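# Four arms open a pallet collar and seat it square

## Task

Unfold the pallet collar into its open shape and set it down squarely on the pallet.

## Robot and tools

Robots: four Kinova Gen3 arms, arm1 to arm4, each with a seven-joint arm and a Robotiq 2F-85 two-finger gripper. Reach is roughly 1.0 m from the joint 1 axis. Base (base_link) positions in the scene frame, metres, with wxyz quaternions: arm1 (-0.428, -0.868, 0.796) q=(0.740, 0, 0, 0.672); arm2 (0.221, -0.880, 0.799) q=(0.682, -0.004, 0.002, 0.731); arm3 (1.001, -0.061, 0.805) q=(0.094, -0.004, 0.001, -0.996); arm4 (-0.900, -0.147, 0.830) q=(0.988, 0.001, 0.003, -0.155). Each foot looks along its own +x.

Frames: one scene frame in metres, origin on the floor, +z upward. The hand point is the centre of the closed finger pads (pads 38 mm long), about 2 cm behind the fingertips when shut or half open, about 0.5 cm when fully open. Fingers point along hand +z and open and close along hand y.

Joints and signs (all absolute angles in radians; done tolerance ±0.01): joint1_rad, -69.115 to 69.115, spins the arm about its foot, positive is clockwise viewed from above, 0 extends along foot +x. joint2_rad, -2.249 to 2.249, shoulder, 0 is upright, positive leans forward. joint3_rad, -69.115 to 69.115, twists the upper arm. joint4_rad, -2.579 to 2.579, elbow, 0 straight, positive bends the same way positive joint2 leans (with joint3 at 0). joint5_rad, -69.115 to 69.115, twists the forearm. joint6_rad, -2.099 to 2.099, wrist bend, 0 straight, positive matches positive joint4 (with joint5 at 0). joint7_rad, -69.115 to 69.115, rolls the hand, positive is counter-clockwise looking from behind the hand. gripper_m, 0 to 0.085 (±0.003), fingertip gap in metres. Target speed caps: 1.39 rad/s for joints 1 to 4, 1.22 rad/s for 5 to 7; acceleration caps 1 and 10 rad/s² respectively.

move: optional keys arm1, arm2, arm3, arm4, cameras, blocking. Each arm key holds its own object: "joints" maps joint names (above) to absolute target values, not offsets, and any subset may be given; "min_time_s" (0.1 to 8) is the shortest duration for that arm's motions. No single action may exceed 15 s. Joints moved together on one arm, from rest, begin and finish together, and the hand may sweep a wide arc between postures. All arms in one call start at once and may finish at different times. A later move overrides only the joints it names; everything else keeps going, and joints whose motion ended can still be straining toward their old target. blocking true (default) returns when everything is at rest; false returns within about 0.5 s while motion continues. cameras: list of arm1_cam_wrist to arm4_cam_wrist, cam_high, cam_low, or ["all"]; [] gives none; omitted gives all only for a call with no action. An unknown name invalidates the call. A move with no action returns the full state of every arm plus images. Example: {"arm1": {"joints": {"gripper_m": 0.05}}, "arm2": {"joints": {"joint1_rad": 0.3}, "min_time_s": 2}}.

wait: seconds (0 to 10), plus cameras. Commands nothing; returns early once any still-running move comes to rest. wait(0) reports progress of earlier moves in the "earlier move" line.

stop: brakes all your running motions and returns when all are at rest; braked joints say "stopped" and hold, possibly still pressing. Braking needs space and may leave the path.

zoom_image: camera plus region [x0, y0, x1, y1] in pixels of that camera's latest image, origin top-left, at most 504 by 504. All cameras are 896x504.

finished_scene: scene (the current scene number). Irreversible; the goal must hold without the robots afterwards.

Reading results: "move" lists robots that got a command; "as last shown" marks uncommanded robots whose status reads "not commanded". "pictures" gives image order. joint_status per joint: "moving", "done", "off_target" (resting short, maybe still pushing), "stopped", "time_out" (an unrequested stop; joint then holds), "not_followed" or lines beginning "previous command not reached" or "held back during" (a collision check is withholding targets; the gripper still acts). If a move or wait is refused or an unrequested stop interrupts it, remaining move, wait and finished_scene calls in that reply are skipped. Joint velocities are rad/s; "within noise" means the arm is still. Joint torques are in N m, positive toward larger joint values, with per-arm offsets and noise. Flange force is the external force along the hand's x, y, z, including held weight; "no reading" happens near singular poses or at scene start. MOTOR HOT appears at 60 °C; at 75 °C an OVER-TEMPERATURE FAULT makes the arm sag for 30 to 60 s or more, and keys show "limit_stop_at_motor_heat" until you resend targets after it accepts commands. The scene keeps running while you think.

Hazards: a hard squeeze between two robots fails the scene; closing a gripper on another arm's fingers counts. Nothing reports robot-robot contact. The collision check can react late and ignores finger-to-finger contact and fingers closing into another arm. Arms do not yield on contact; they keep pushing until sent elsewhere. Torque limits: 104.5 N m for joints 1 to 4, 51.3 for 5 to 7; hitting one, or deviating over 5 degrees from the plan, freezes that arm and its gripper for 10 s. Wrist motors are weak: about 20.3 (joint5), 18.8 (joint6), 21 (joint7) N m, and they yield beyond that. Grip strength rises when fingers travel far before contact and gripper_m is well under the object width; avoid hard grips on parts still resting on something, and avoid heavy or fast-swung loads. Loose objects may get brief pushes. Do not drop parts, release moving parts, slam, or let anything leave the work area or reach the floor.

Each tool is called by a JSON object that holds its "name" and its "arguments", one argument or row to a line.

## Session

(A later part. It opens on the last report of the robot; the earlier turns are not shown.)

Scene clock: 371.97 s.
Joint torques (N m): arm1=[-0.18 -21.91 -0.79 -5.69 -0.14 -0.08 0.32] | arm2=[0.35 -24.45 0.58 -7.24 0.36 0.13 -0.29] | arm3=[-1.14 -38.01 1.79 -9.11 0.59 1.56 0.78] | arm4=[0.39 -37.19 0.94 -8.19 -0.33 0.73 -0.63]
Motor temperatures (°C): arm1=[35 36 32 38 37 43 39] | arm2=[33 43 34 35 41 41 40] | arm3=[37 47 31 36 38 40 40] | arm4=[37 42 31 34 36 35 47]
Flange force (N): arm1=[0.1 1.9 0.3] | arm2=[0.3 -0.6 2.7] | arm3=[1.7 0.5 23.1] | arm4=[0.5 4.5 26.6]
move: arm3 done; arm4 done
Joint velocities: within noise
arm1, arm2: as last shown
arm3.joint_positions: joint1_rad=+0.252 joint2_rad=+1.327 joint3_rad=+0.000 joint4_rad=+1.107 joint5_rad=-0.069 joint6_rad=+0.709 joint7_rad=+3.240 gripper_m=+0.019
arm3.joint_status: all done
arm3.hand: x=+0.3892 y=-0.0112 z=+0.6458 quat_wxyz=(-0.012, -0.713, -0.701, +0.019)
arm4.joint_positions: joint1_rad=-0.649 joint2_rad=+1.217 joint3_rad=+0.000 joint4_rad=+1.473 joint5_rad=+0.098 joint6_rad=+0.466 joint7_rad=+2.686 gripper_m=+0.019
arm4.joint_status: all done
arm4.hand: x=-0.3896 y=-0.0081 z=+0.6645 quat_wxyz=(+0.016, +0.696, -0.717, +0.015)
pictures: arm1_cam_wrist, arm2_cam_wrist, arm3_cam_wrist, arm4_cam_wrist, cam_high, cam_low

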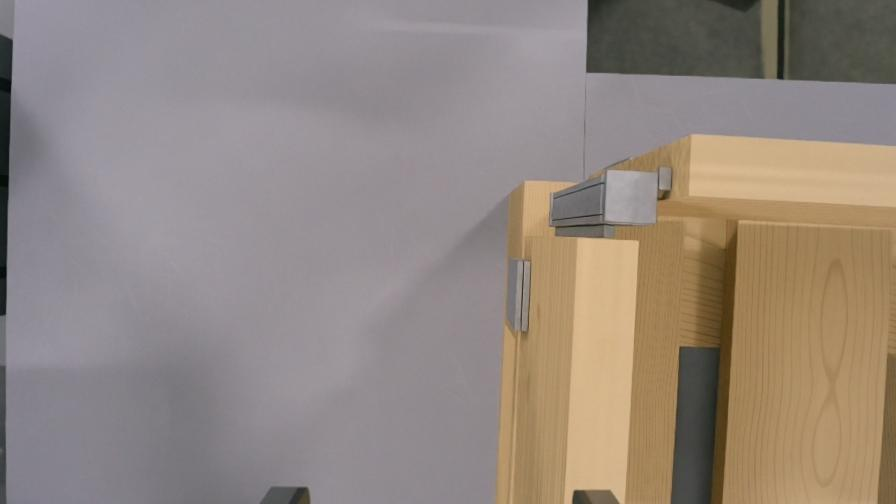

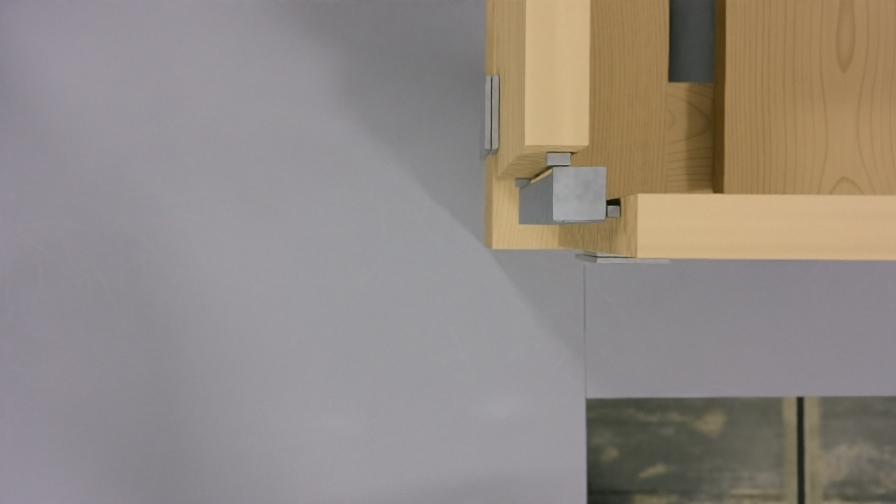

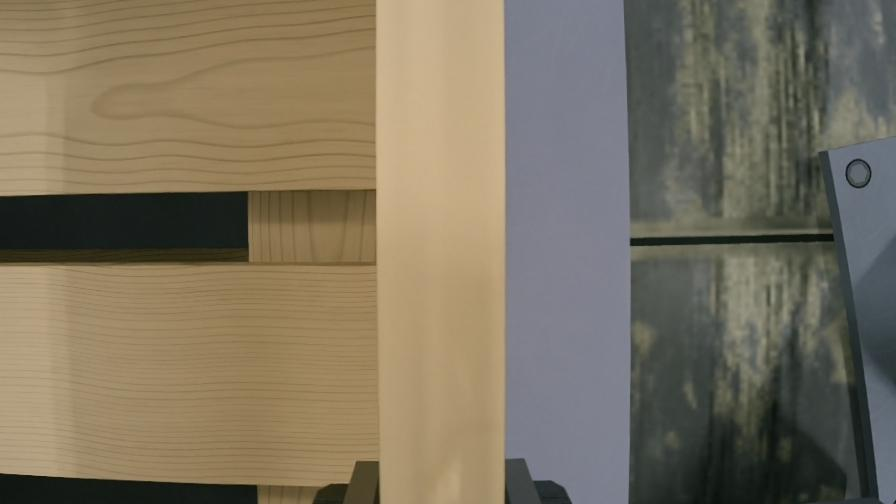

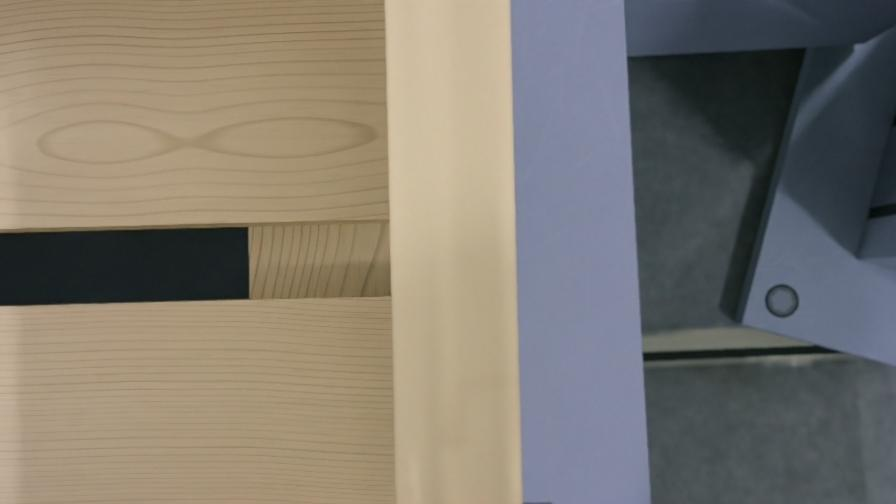

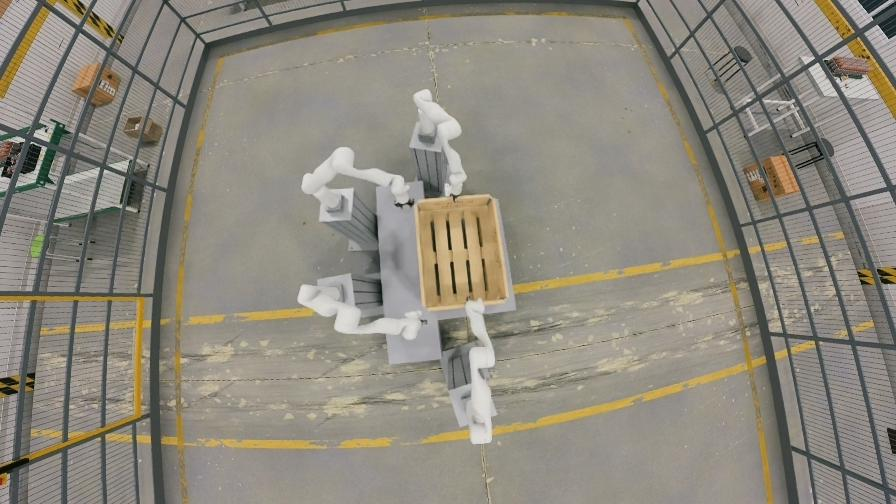

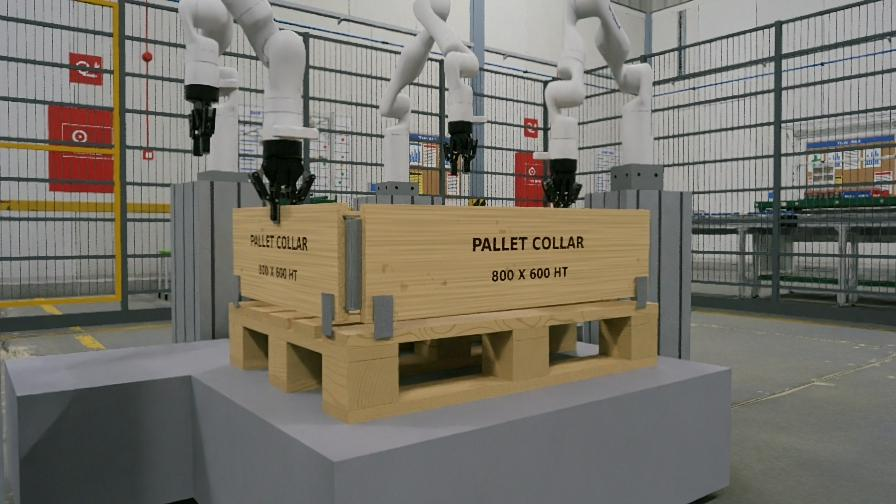

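{"name": "move", "arguments": {
  "arm3": {"joints":{"joint1_rad":0.2524,"joint2_rad":1.3764,"joint4_rad":1.0768,"joint5_rad":-0.0707,"joint6_rad":0.6906,"joint7_rad":3.2418},"min_time_s":2},
  "arm4": {"joints":{"joint1_rad":-0.6489,"joint2_rad":1.2690,"joint4_rad":1.4461,"joint5_rad":0.1035,"joint6_rad":0.4410,"joint7_rad":2.6798},"min_time_s":2},
  "cameras": ["arm1_cam_wrist","arm2_cam_wrist","cam_low"]
}}

{"name": "zoom_image", "arguments": {
  "camera": "cam_low",
  "region": [220, 230, 460, 400]
}}

{"name": "zoom_image", "arguments": {
  "camera": "cam_low",
  "region": [560, 200, 700, 340]
}}

{"name": "zoom_image", "arguments": {
  "camera": "arm1_cam_wrist",
  "region": [480, 130, 760, 410]
}}

{"name": "zoom_image", "arguments": {
  "camera": "arm2_cam_wrist",
  "region": [450, 60, 730, 310]
}}

Scene clock: 380.33 s.
Joint torques (N m): arm1=[-0.05 -21.89 -0.81 -5.73 -0.13 -0.11 0.24] | arm2=[0.34 -24.52 0.57 -7.28 0.37 0.13 -0.27] | arm3=[-1.03 -2.89 1.25 1.23 0.57 0.18 0.8] | arm4=[0.64 -33.42 1.76 -8.13 0.17 0.44 -0.4]
Motor temperatures (°C): arm1=[35 36 32 38 37 43 39] | arm2=[33 43 34 35 41 41 40] | arm3=[37 47 31 36 38 40 40] | arm4=[37 42 31 34 36 35 47]
Flange force (N): arm1=[0.2 1.8 0.2] | arm2=[0.3 -0.6 2.9] | arm3=[-1.3 2.7 -37.2] | arm4=[1.4 8.8 17.1]
move: arm3 done; arm4 done
Joint velocities: within noise
arm1, arm2: as last shown
arm3.joint_positions: joint1_rad=+0.252 joint2_rad=+1.376 joint3_rad=+0.000 joint4_rad=+1.077 joint5_rad=-0.071 joint6_rad=+0.691 joint7_rad=+3.242 gripper_m=+0.019
arm3.joint_status: all done
arm3.hand: x=+0.3888 y=-0.0112 z=+0.6220 quat_wxyz=(-0.012, -0.713, -0.701, +0.019)
arm4.joint_positions: joint1_rad=-0.649 joint2_rad=+1.269 joint3_rad=+0.000 joint4_rad=+1.446 joint5_rad=+0.103 joint6_rad=+0.441 joint7_rad=+2.680 gripper_m=+0.019
arm4.joint_status: all done
arm4.hand: x=-0.3898 y=-0.0081 z=+0.6404 quat_wxyz=(+0.016, +0.696, -0.717, +0.015)

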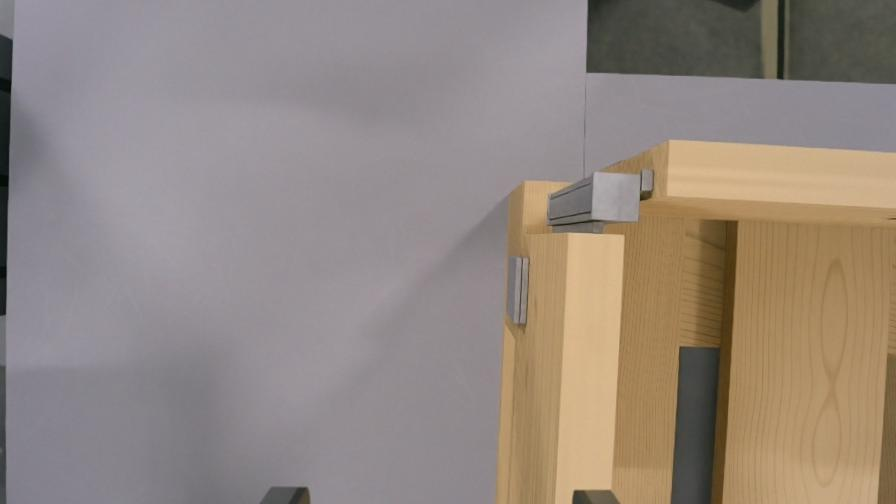

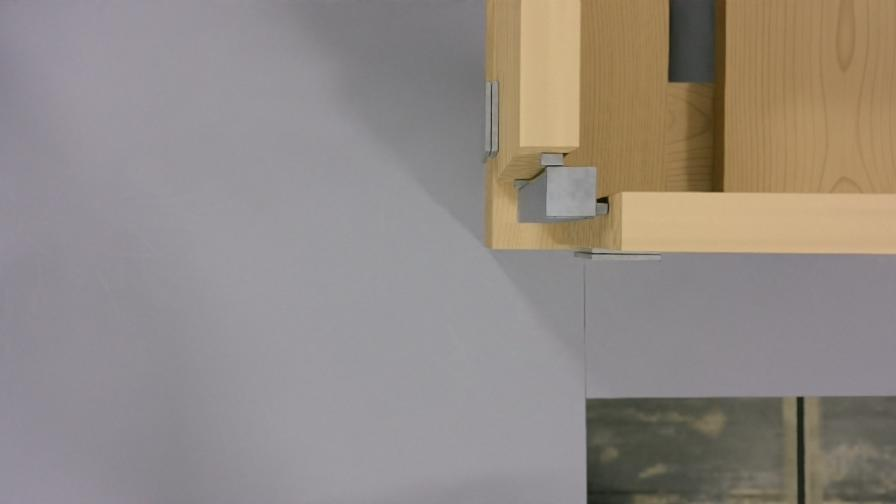

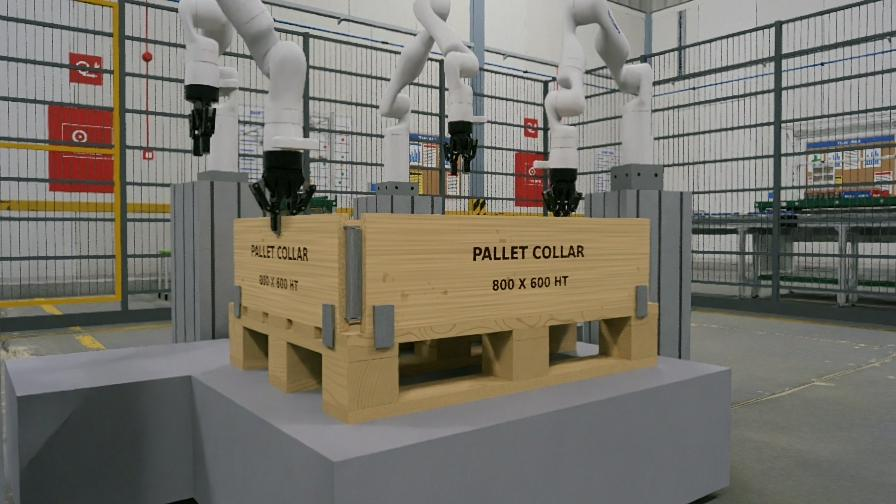

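Scaled by 2.100 from the camera's image (finer frame: 1280x720).

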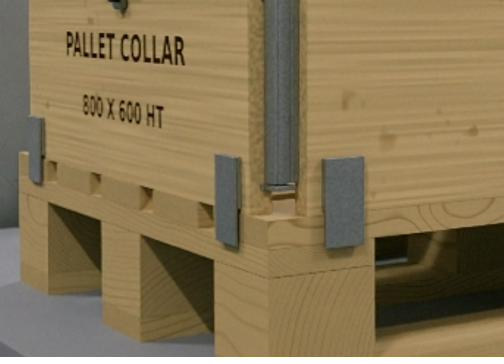

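Scaled by 3.600 from the camera's image (finer frame: 1280x720).

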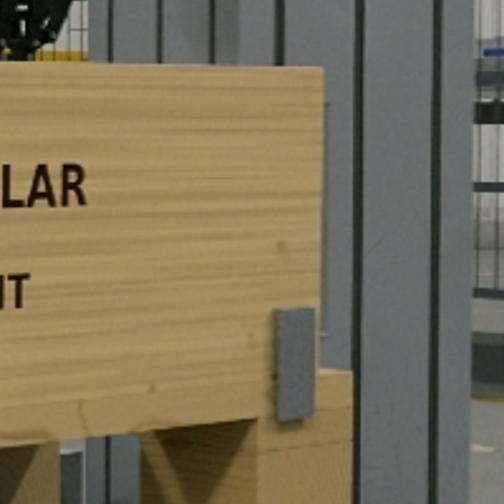

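Scaled by 1.800 from the camera's image (finer frame: 1280x720).

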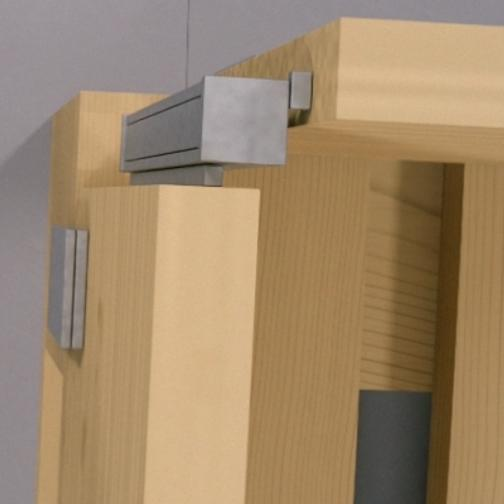

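Scaled by 1.800 from the camera's image (finer frame: 1280x720).

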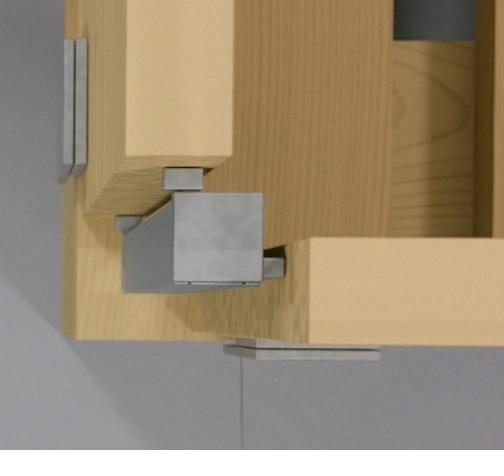

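{"name": "move", "arguments": {
  "arm3": {"joints":{"joint2_rad":1.3732,"joint4_rad":1.0785,"joint6_rad":0.6921},"min_time_s":1},
  "arm4": {"joints":{"joint1_rad":-0.6489,"joint2_rad":1.2820,"joint4_rad":1.4385,"joint5_rad":0.1047,"joint6_rad":0.4356,"joint7_rad":2.6784},"min_time_s":1},
  "cameras": ["arm1_cam_wrist","arm2_cam_wrist","cam_low"]
}}

{"name": "zoom_image", "arguments": {
  "camera": "arm1_cam_wrist",
  "region": [480, 130, 760, 410]
}}

{"name": "zoom_image", "arguments": {
  "camera": "cam_low",
  "region": [220, 200, 460, 400]
}}

{"name": "zoom_image", "arguments": {
  "camera": "cam_low",
  "region": [440, 200, 680, 400]
}}

Scene clock: 385.23 s.
Joint torques (N m): arm1=[-0.1 -21.91 -0.78 -5.63 -0.06 -0.07 0.26] | arm2=[0.32 -24.44 0.6 -7.28 0.35 0.13 -0.26] | arm3=[-0.4 -15.51 1.92 -2.62 0.69 0.52 0.76] | arm4=[1.28 20.5 -0.25 4.59 -0.33 -0.43 -0.38]
Motor temperatures (°C): arm1=[35 36 32 38 37 43 39] | arm2=[33 43 34 35 41 41 40] | arm3=[37 47 31 36 38 40 40] | arm4=[37 42 31 34 36 35 47]
Flange force (N): arm1=[0.1 2.2 0.3] | arm2=[0.3 -0.7 2.7] | arm3=[-1.3 2.5 -15.9] | arm4=[4.6 8.1 -85.6]
move: arm3 done; arm4 done
Joint velocities: within noise
arm1, arm2: as last shown
arm3.joint_positions: joint1_rad=+0.252 joint2_rad=+1.373 joint3_rad=+0.000 joint4_rad=+1.079 joint5_rad=-0.071 joint6_rad=+0.692 joint7_rad=+3.242 gripper_m=+0.019
arm3.joint_status: all done
arm3.hand: x=+0.3889 y=-0.0112 z=+0.6235 quat_wxyz=(-0.012, -0.713, -0.701, +0.019)
arm4.joint_positions: joint1_rad=-0.649 joint2_rad=+1.282 joint3_rad=+0.000 joint4_rad=+1.438 joint5_rad=+0.105 joint6_rad=+0.436 joint7_rad=+2.678 gripper_m=+0.019
arm4.joint_status: all done
arm4.hand: x=-0.3896 y=-0.0080 z=+0.6346 quat_wxyz=(+0.016, +0.696, -0.717, +0.015)

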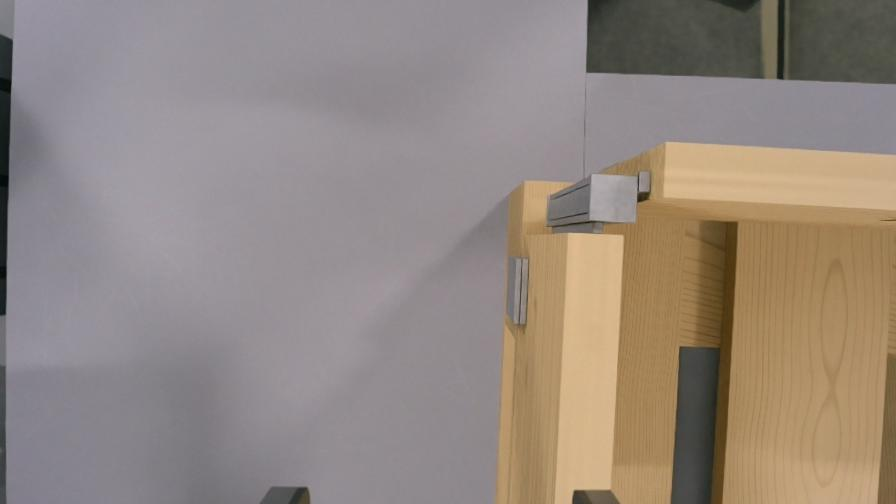

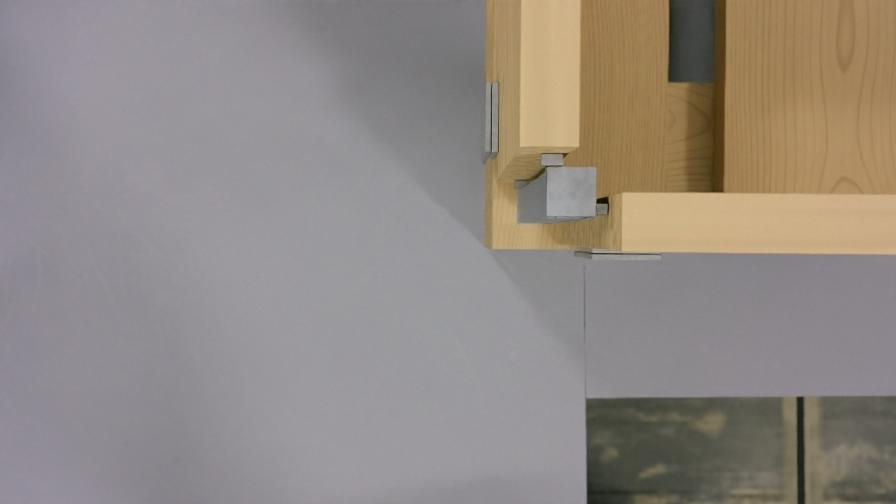

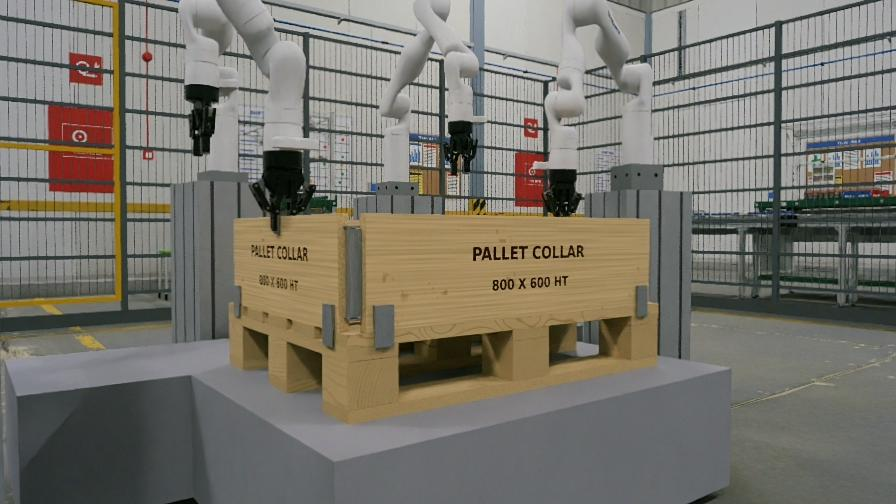

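Scaled by 1.800 from the camera's image (finer frame: 1280x720).

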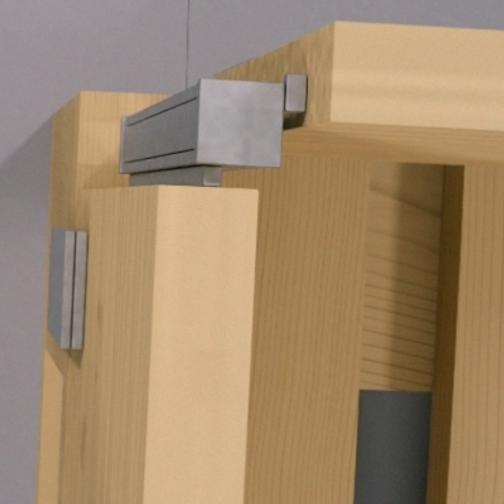

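Scaled by 2.100 from the camera's image (finer frame: 1280x720).

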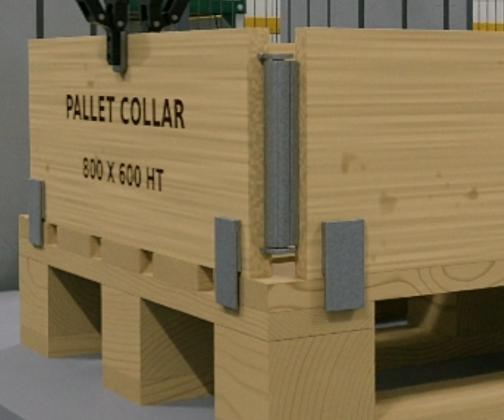

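Scaled by 2.100 from the camera's image (finer frame: 1280x720).

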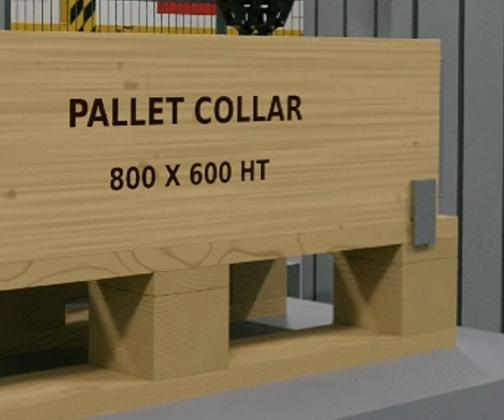

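{"name": "move", "arguments": {
  "arm4": {"joints":{"joint2_rad":1.2743,"joint4_rad":1.4430,"joint6_rad":0.4388},"min_time_s":0.6}
}}

{"name": "move", "arguments": {
  "arm3": {"joints":{"gripper_m":0.05}},
  "arm4": {"joints":{"gripper_m":0.05}},
  "cameras": ["arm3_cam_wrist","arm4_cam_wrist"]
}}

{"name": "move", "arguments": {
  "arm3": {"joints":{"joint2_rad":1.0723,"joint4_rad":1.1855,"joint6_rad":0.8860},"min_time_s":2},
  "arm4": {"joints":{"joint2_rad":0.9833,"joint4_rad":1.5424,"joint6_rad":0.6304},"min_time_s":2},
  "cameras": ["all"]
}}

Scene clock: 387.80 s.
Joint torques (N m): arm1=[-0.11 -21.83 -0.8 -5.7 -0.11 -0.05 0.24] | arm2=[0.34 -24.46 0.59 -7.27 0.35 0.13 -0.26] | arm3=[-0.33 -15.75 1.93 -2.66 0.67 0.56 0.79] | arm4=[-0.16 -28.86 0.45 -7.45 -0.09 -0.05 -0.29]
Motor temperatures (°C): arm1=[35 36 32 38 37 43 39] | arm2=[33 43 34 35 41 41 40] | arm3=[37 47 31 36 38 40 40] | arm4=[37 42 31 34 36 35 47]
Flange force (N): arm1=[0.1 1.7 0.2] | arm2=[0.3 -0.7 2.8] | arm3=[-1.4 2.4 -15.4] | arm4=[3.2 8.9 7.6]
move: arm4 done
Joint velocities: within noise
arm1, arm2, arm3: as last shown
arm3.joint_positions: joint1_rad=+0.252 joint2_rad=+1.373 joint3_rad=+0.000 joint4_rad=+1.078 joint5_rad=-0.071 joint6_rad=+0.692 joint7_rad=+3.242 gripper_m=+0.019
arm4.joint_positions: joint1_rad=-0.649 joint2_rad=+1.274 joint3_rad=+0.000 joint4_rad=+1.443 joint5_rad=+0.105 joint6_rad=+0.439 joint7_rad=+2.678 gripper_m=+0.019
arm4.joint_status: all done
arm4.hand: x=-0.3899 y=-0.0082 z=+0.6379 quat_wxyz=(+0.016, +0.696, -0.717, +0.015)
pictures: none

Scene clock: 388.67 s.
Joint torques (N m): arm1=[-0.08 -21.95 -0.79 -5.68 -0.13 -0.06 0.27] | arm2=[0.34 -24.5 0.59 -7.29 0.35 0.15 -0.25] | arm3=[-1.04 -24.07 1.96 -5.87 0.53 0.36 0.39] | arm4=[0.52 -23.38 0.63 -5.68 0 0.11 -0.16]
Motor temperatures (°C): arm1=[35 36 32 38 37 43 39] | arm2=[33 43 34 35 41 41 40] | arm3=[37 47 31 36 38 40 40] | arm4=[37 42 31 34 36 35 47]
Flange force (N): arm1=[0.2 2.0 0.4] | arm2=[0.4 -0.7 2.9] | arm3=[0.8 4.6 -2.7] | arm4=[1.8 8.2 -2.1]
move: arm3 done; arm4 done
Joint velocities: within noise
arm1, arm2: as last shown
arm3.joint_positions: joint1_rad=+0.252 joint2_rad=+1.373 joint3_rad=+0.000 joint4_rad=+1.078 joint5_rad=-0.071 joint6_rad=+0.692 joint7_rad=+3.242 gripper_m=+0.050
arm3.joint_status: all done
arm3.hand: x=+0.3889 y=-0.0112 z=+0.6235 quat_wxyz=(-0.012, -0.713, -0.701, +0.019)
arm4.joint_positions: joint1_rad=-0.649 joint2_rad=+1.274 joint3_rad=+0.000 joint4_rad=+1.443 joint5_rad=+0.105 joint6_rad=+0.439 joint7_rad=+2.678 gripper_m=+0.050
arm4.joint_status: all done
arm4.hand: x=-0.3897 y=-0.0081 z=+0.6380 quat_wxyz=(+0.016, +0.696, -0.717, +0.015)

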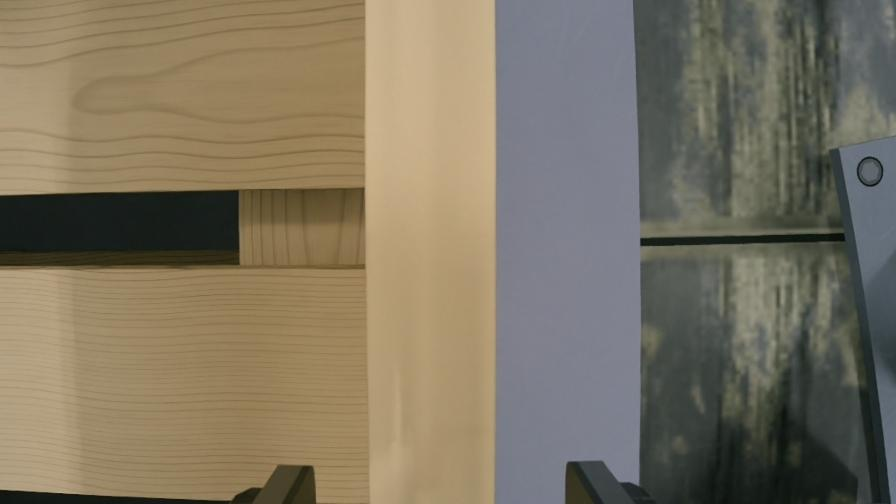

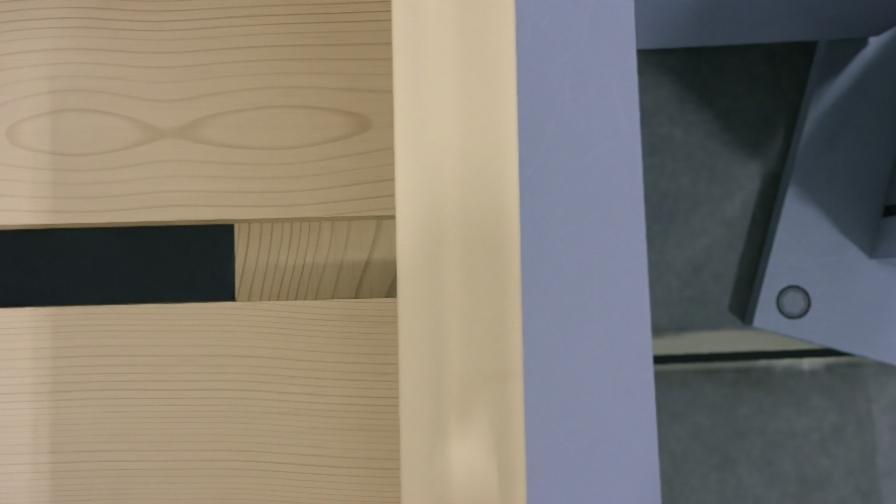

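Scene clock: 391.00 s.
Joint torques (N m): arm1=[-0.05 -21.89 -0.78 -5.66 -0.1 -0.01 0.24] | arm2=[0.34 -24.5 0.54 -7.28 0.34 0.14 -0.27] | arm3=[-0.96 -23.18 2 -7.07 0.55 0.39 0.4] | arm4=[0.52 -22.48 0.59 -7.22 0.06 0.09 -0.15]
Motor temperatures (°C): arm1=[35 36 32 38 37 43 39] | arm2=[33 43 34 35 41 41 40] | arm3=[37 47 31 36 38 40 40] | arm4=[37 42 31 34 36 35 47]
Flange force (N): arm1=[0.2 1.9 0.4] | arm2=[0.3 -0.7 2.8] | arm3=[0.6 4.6 -1.5] | arm4=[1.7 8.0 0.2]
move: arm3 done; arm4 done
Joint velocities: within noise
arm1.joint_positions: joint1_rad=+0.060 joint2_rad=+0.893 joint3_rad=+0.000 joint4_rad=+1.515 joint5_rad=+0.000 joint6_rad=+0.734 joint7_rad=+0.156 gripper_m=+0.050
arm1.joint_status: not commanded
arm1.hand: x=-0.3199 y=-0.3398 z=+0.7997 quat_wxyz=(+0.000, +0.000, -1.000, +0.000)
arm2.joint_positions: joint1_rad=+0.413 joint2_rad=+0.966 joint3_rad=+0.000 joint4_rad=+1.326 joint5_rad=+0.000 joint6_rad=+0.849 joint7_rad=+0.343 gripper_m=+0.050
arm2.joint_status: not commanded
arm2.hand: x=+0.4409 y=-0.3401 z=+0.8010 quat_wxyz=(-0.002, +0.000, -1.000, +0.004)
arm3.joint_positions: joint1_rad=+0.252 joint2_rad=+1.072 joint3_rad=+0.000 joint4_rad=+1.186 joint5_rad=-0.071 joint6_rad=+0.886 joint7_rad=+3.242 gripper_m=+0.050
arm3.joint_status: all done
arm3.hand: x=+0.3901 y=-0.0144 z=+0.7853 quat_wxyz=(-0.015, -0.710, -0.704, +0.023)
arm4.joint_positions: joint1_rad=-0.649 joint2_rad=+0.983 joint3_rad=+0.000 joint4_rad=+1.542 joint5_rad=+0.105 joint6_rad=+0.630 joint7_rad=+2.678 gripper_m=+0.050
arm4.joint_status: all done
arm4.hand: x=-0.3871 y=-0.0134 z=+0.7784 quat_wxyz=(+0.019, +0.693, -0.721, +0.023)
pictures: arm1_cam_wrist, arm2_cam_wrist, arm3_cam_wrist, arm4_cam_wrist, cam_high, cam_low

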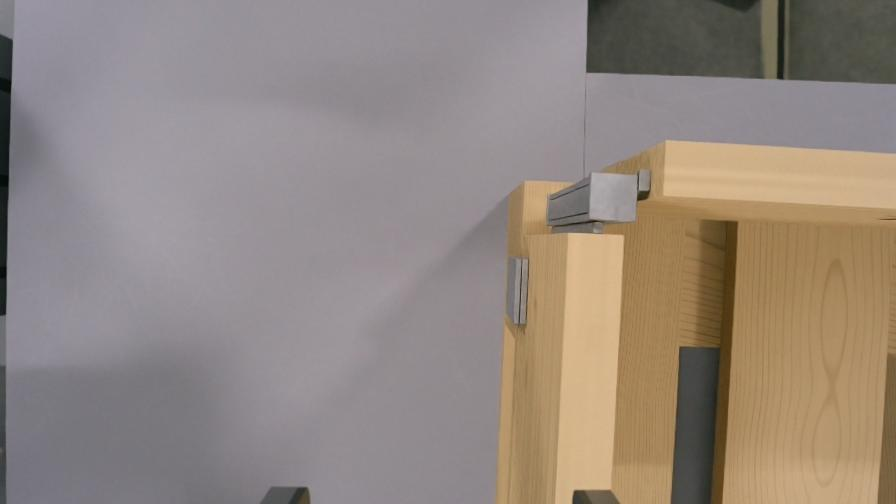

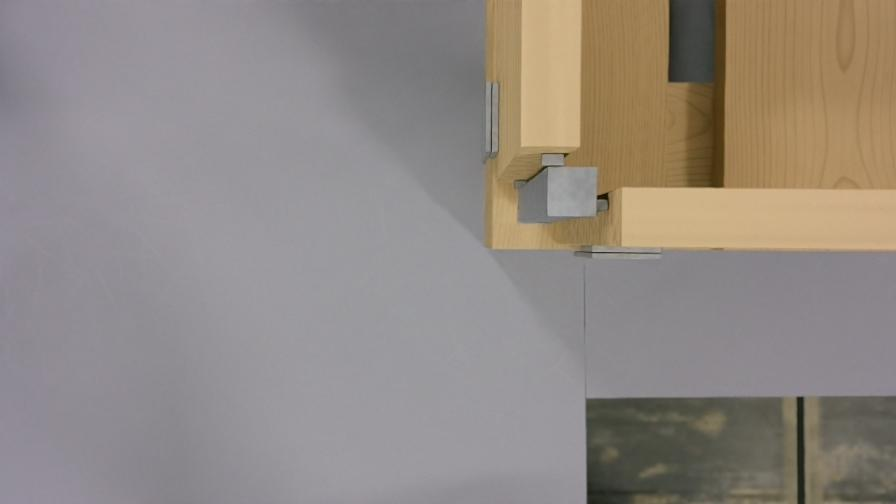

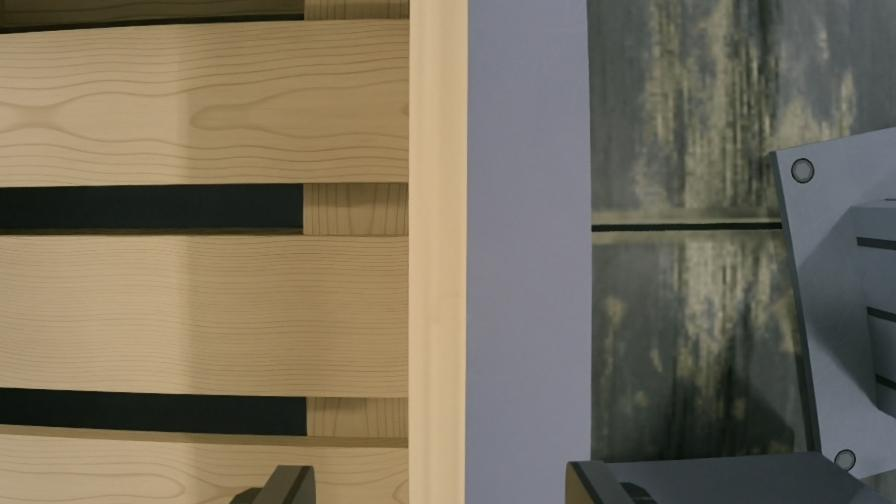

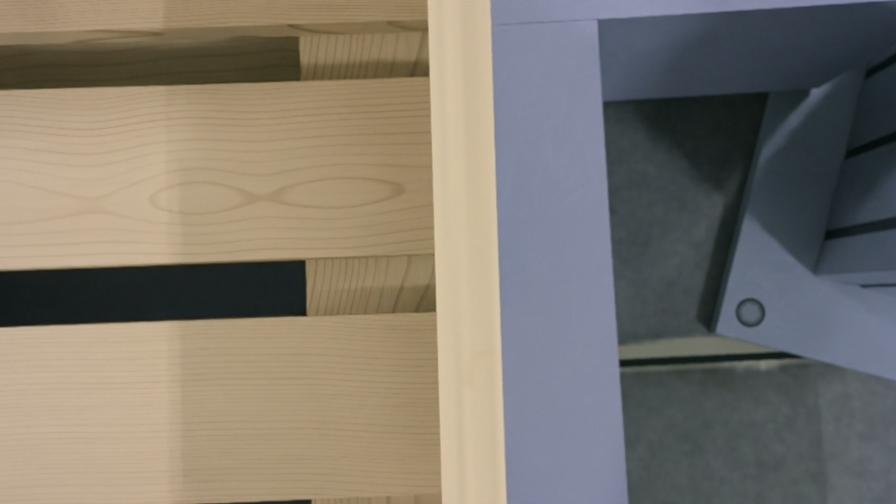

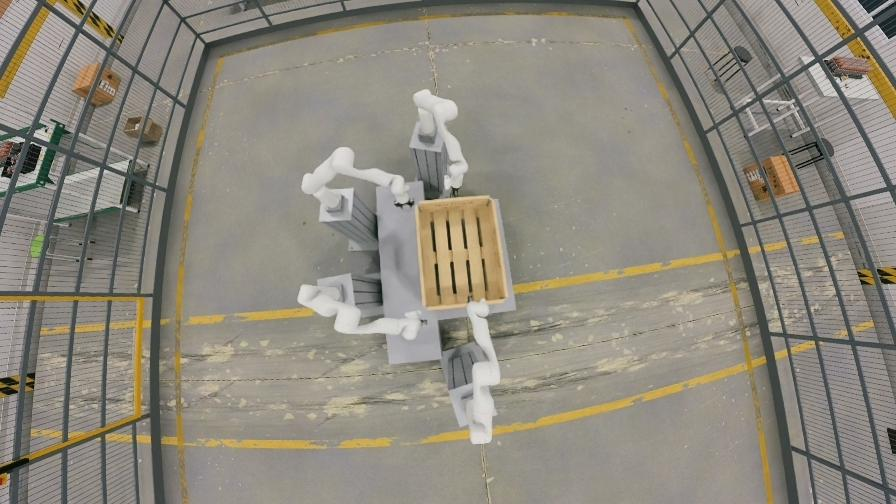

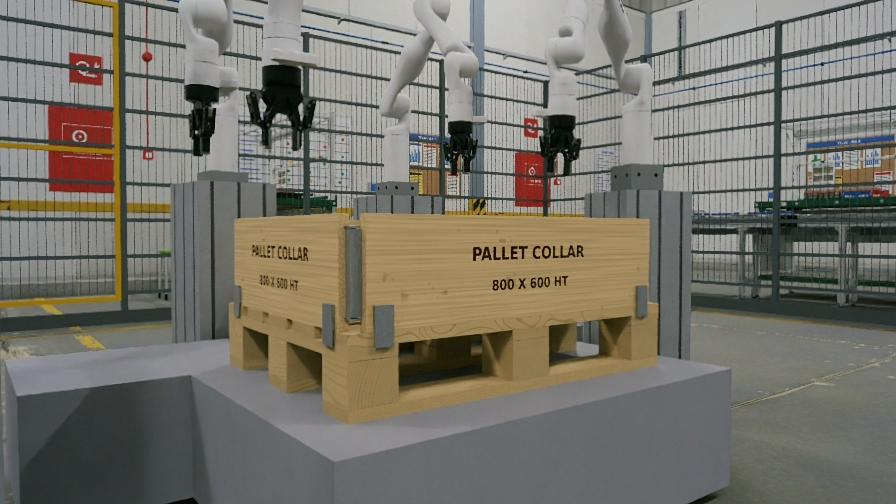

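{"name": "finished_scene", "arguments": {
  "scene": 1
}}

The scene is finished: the task was done.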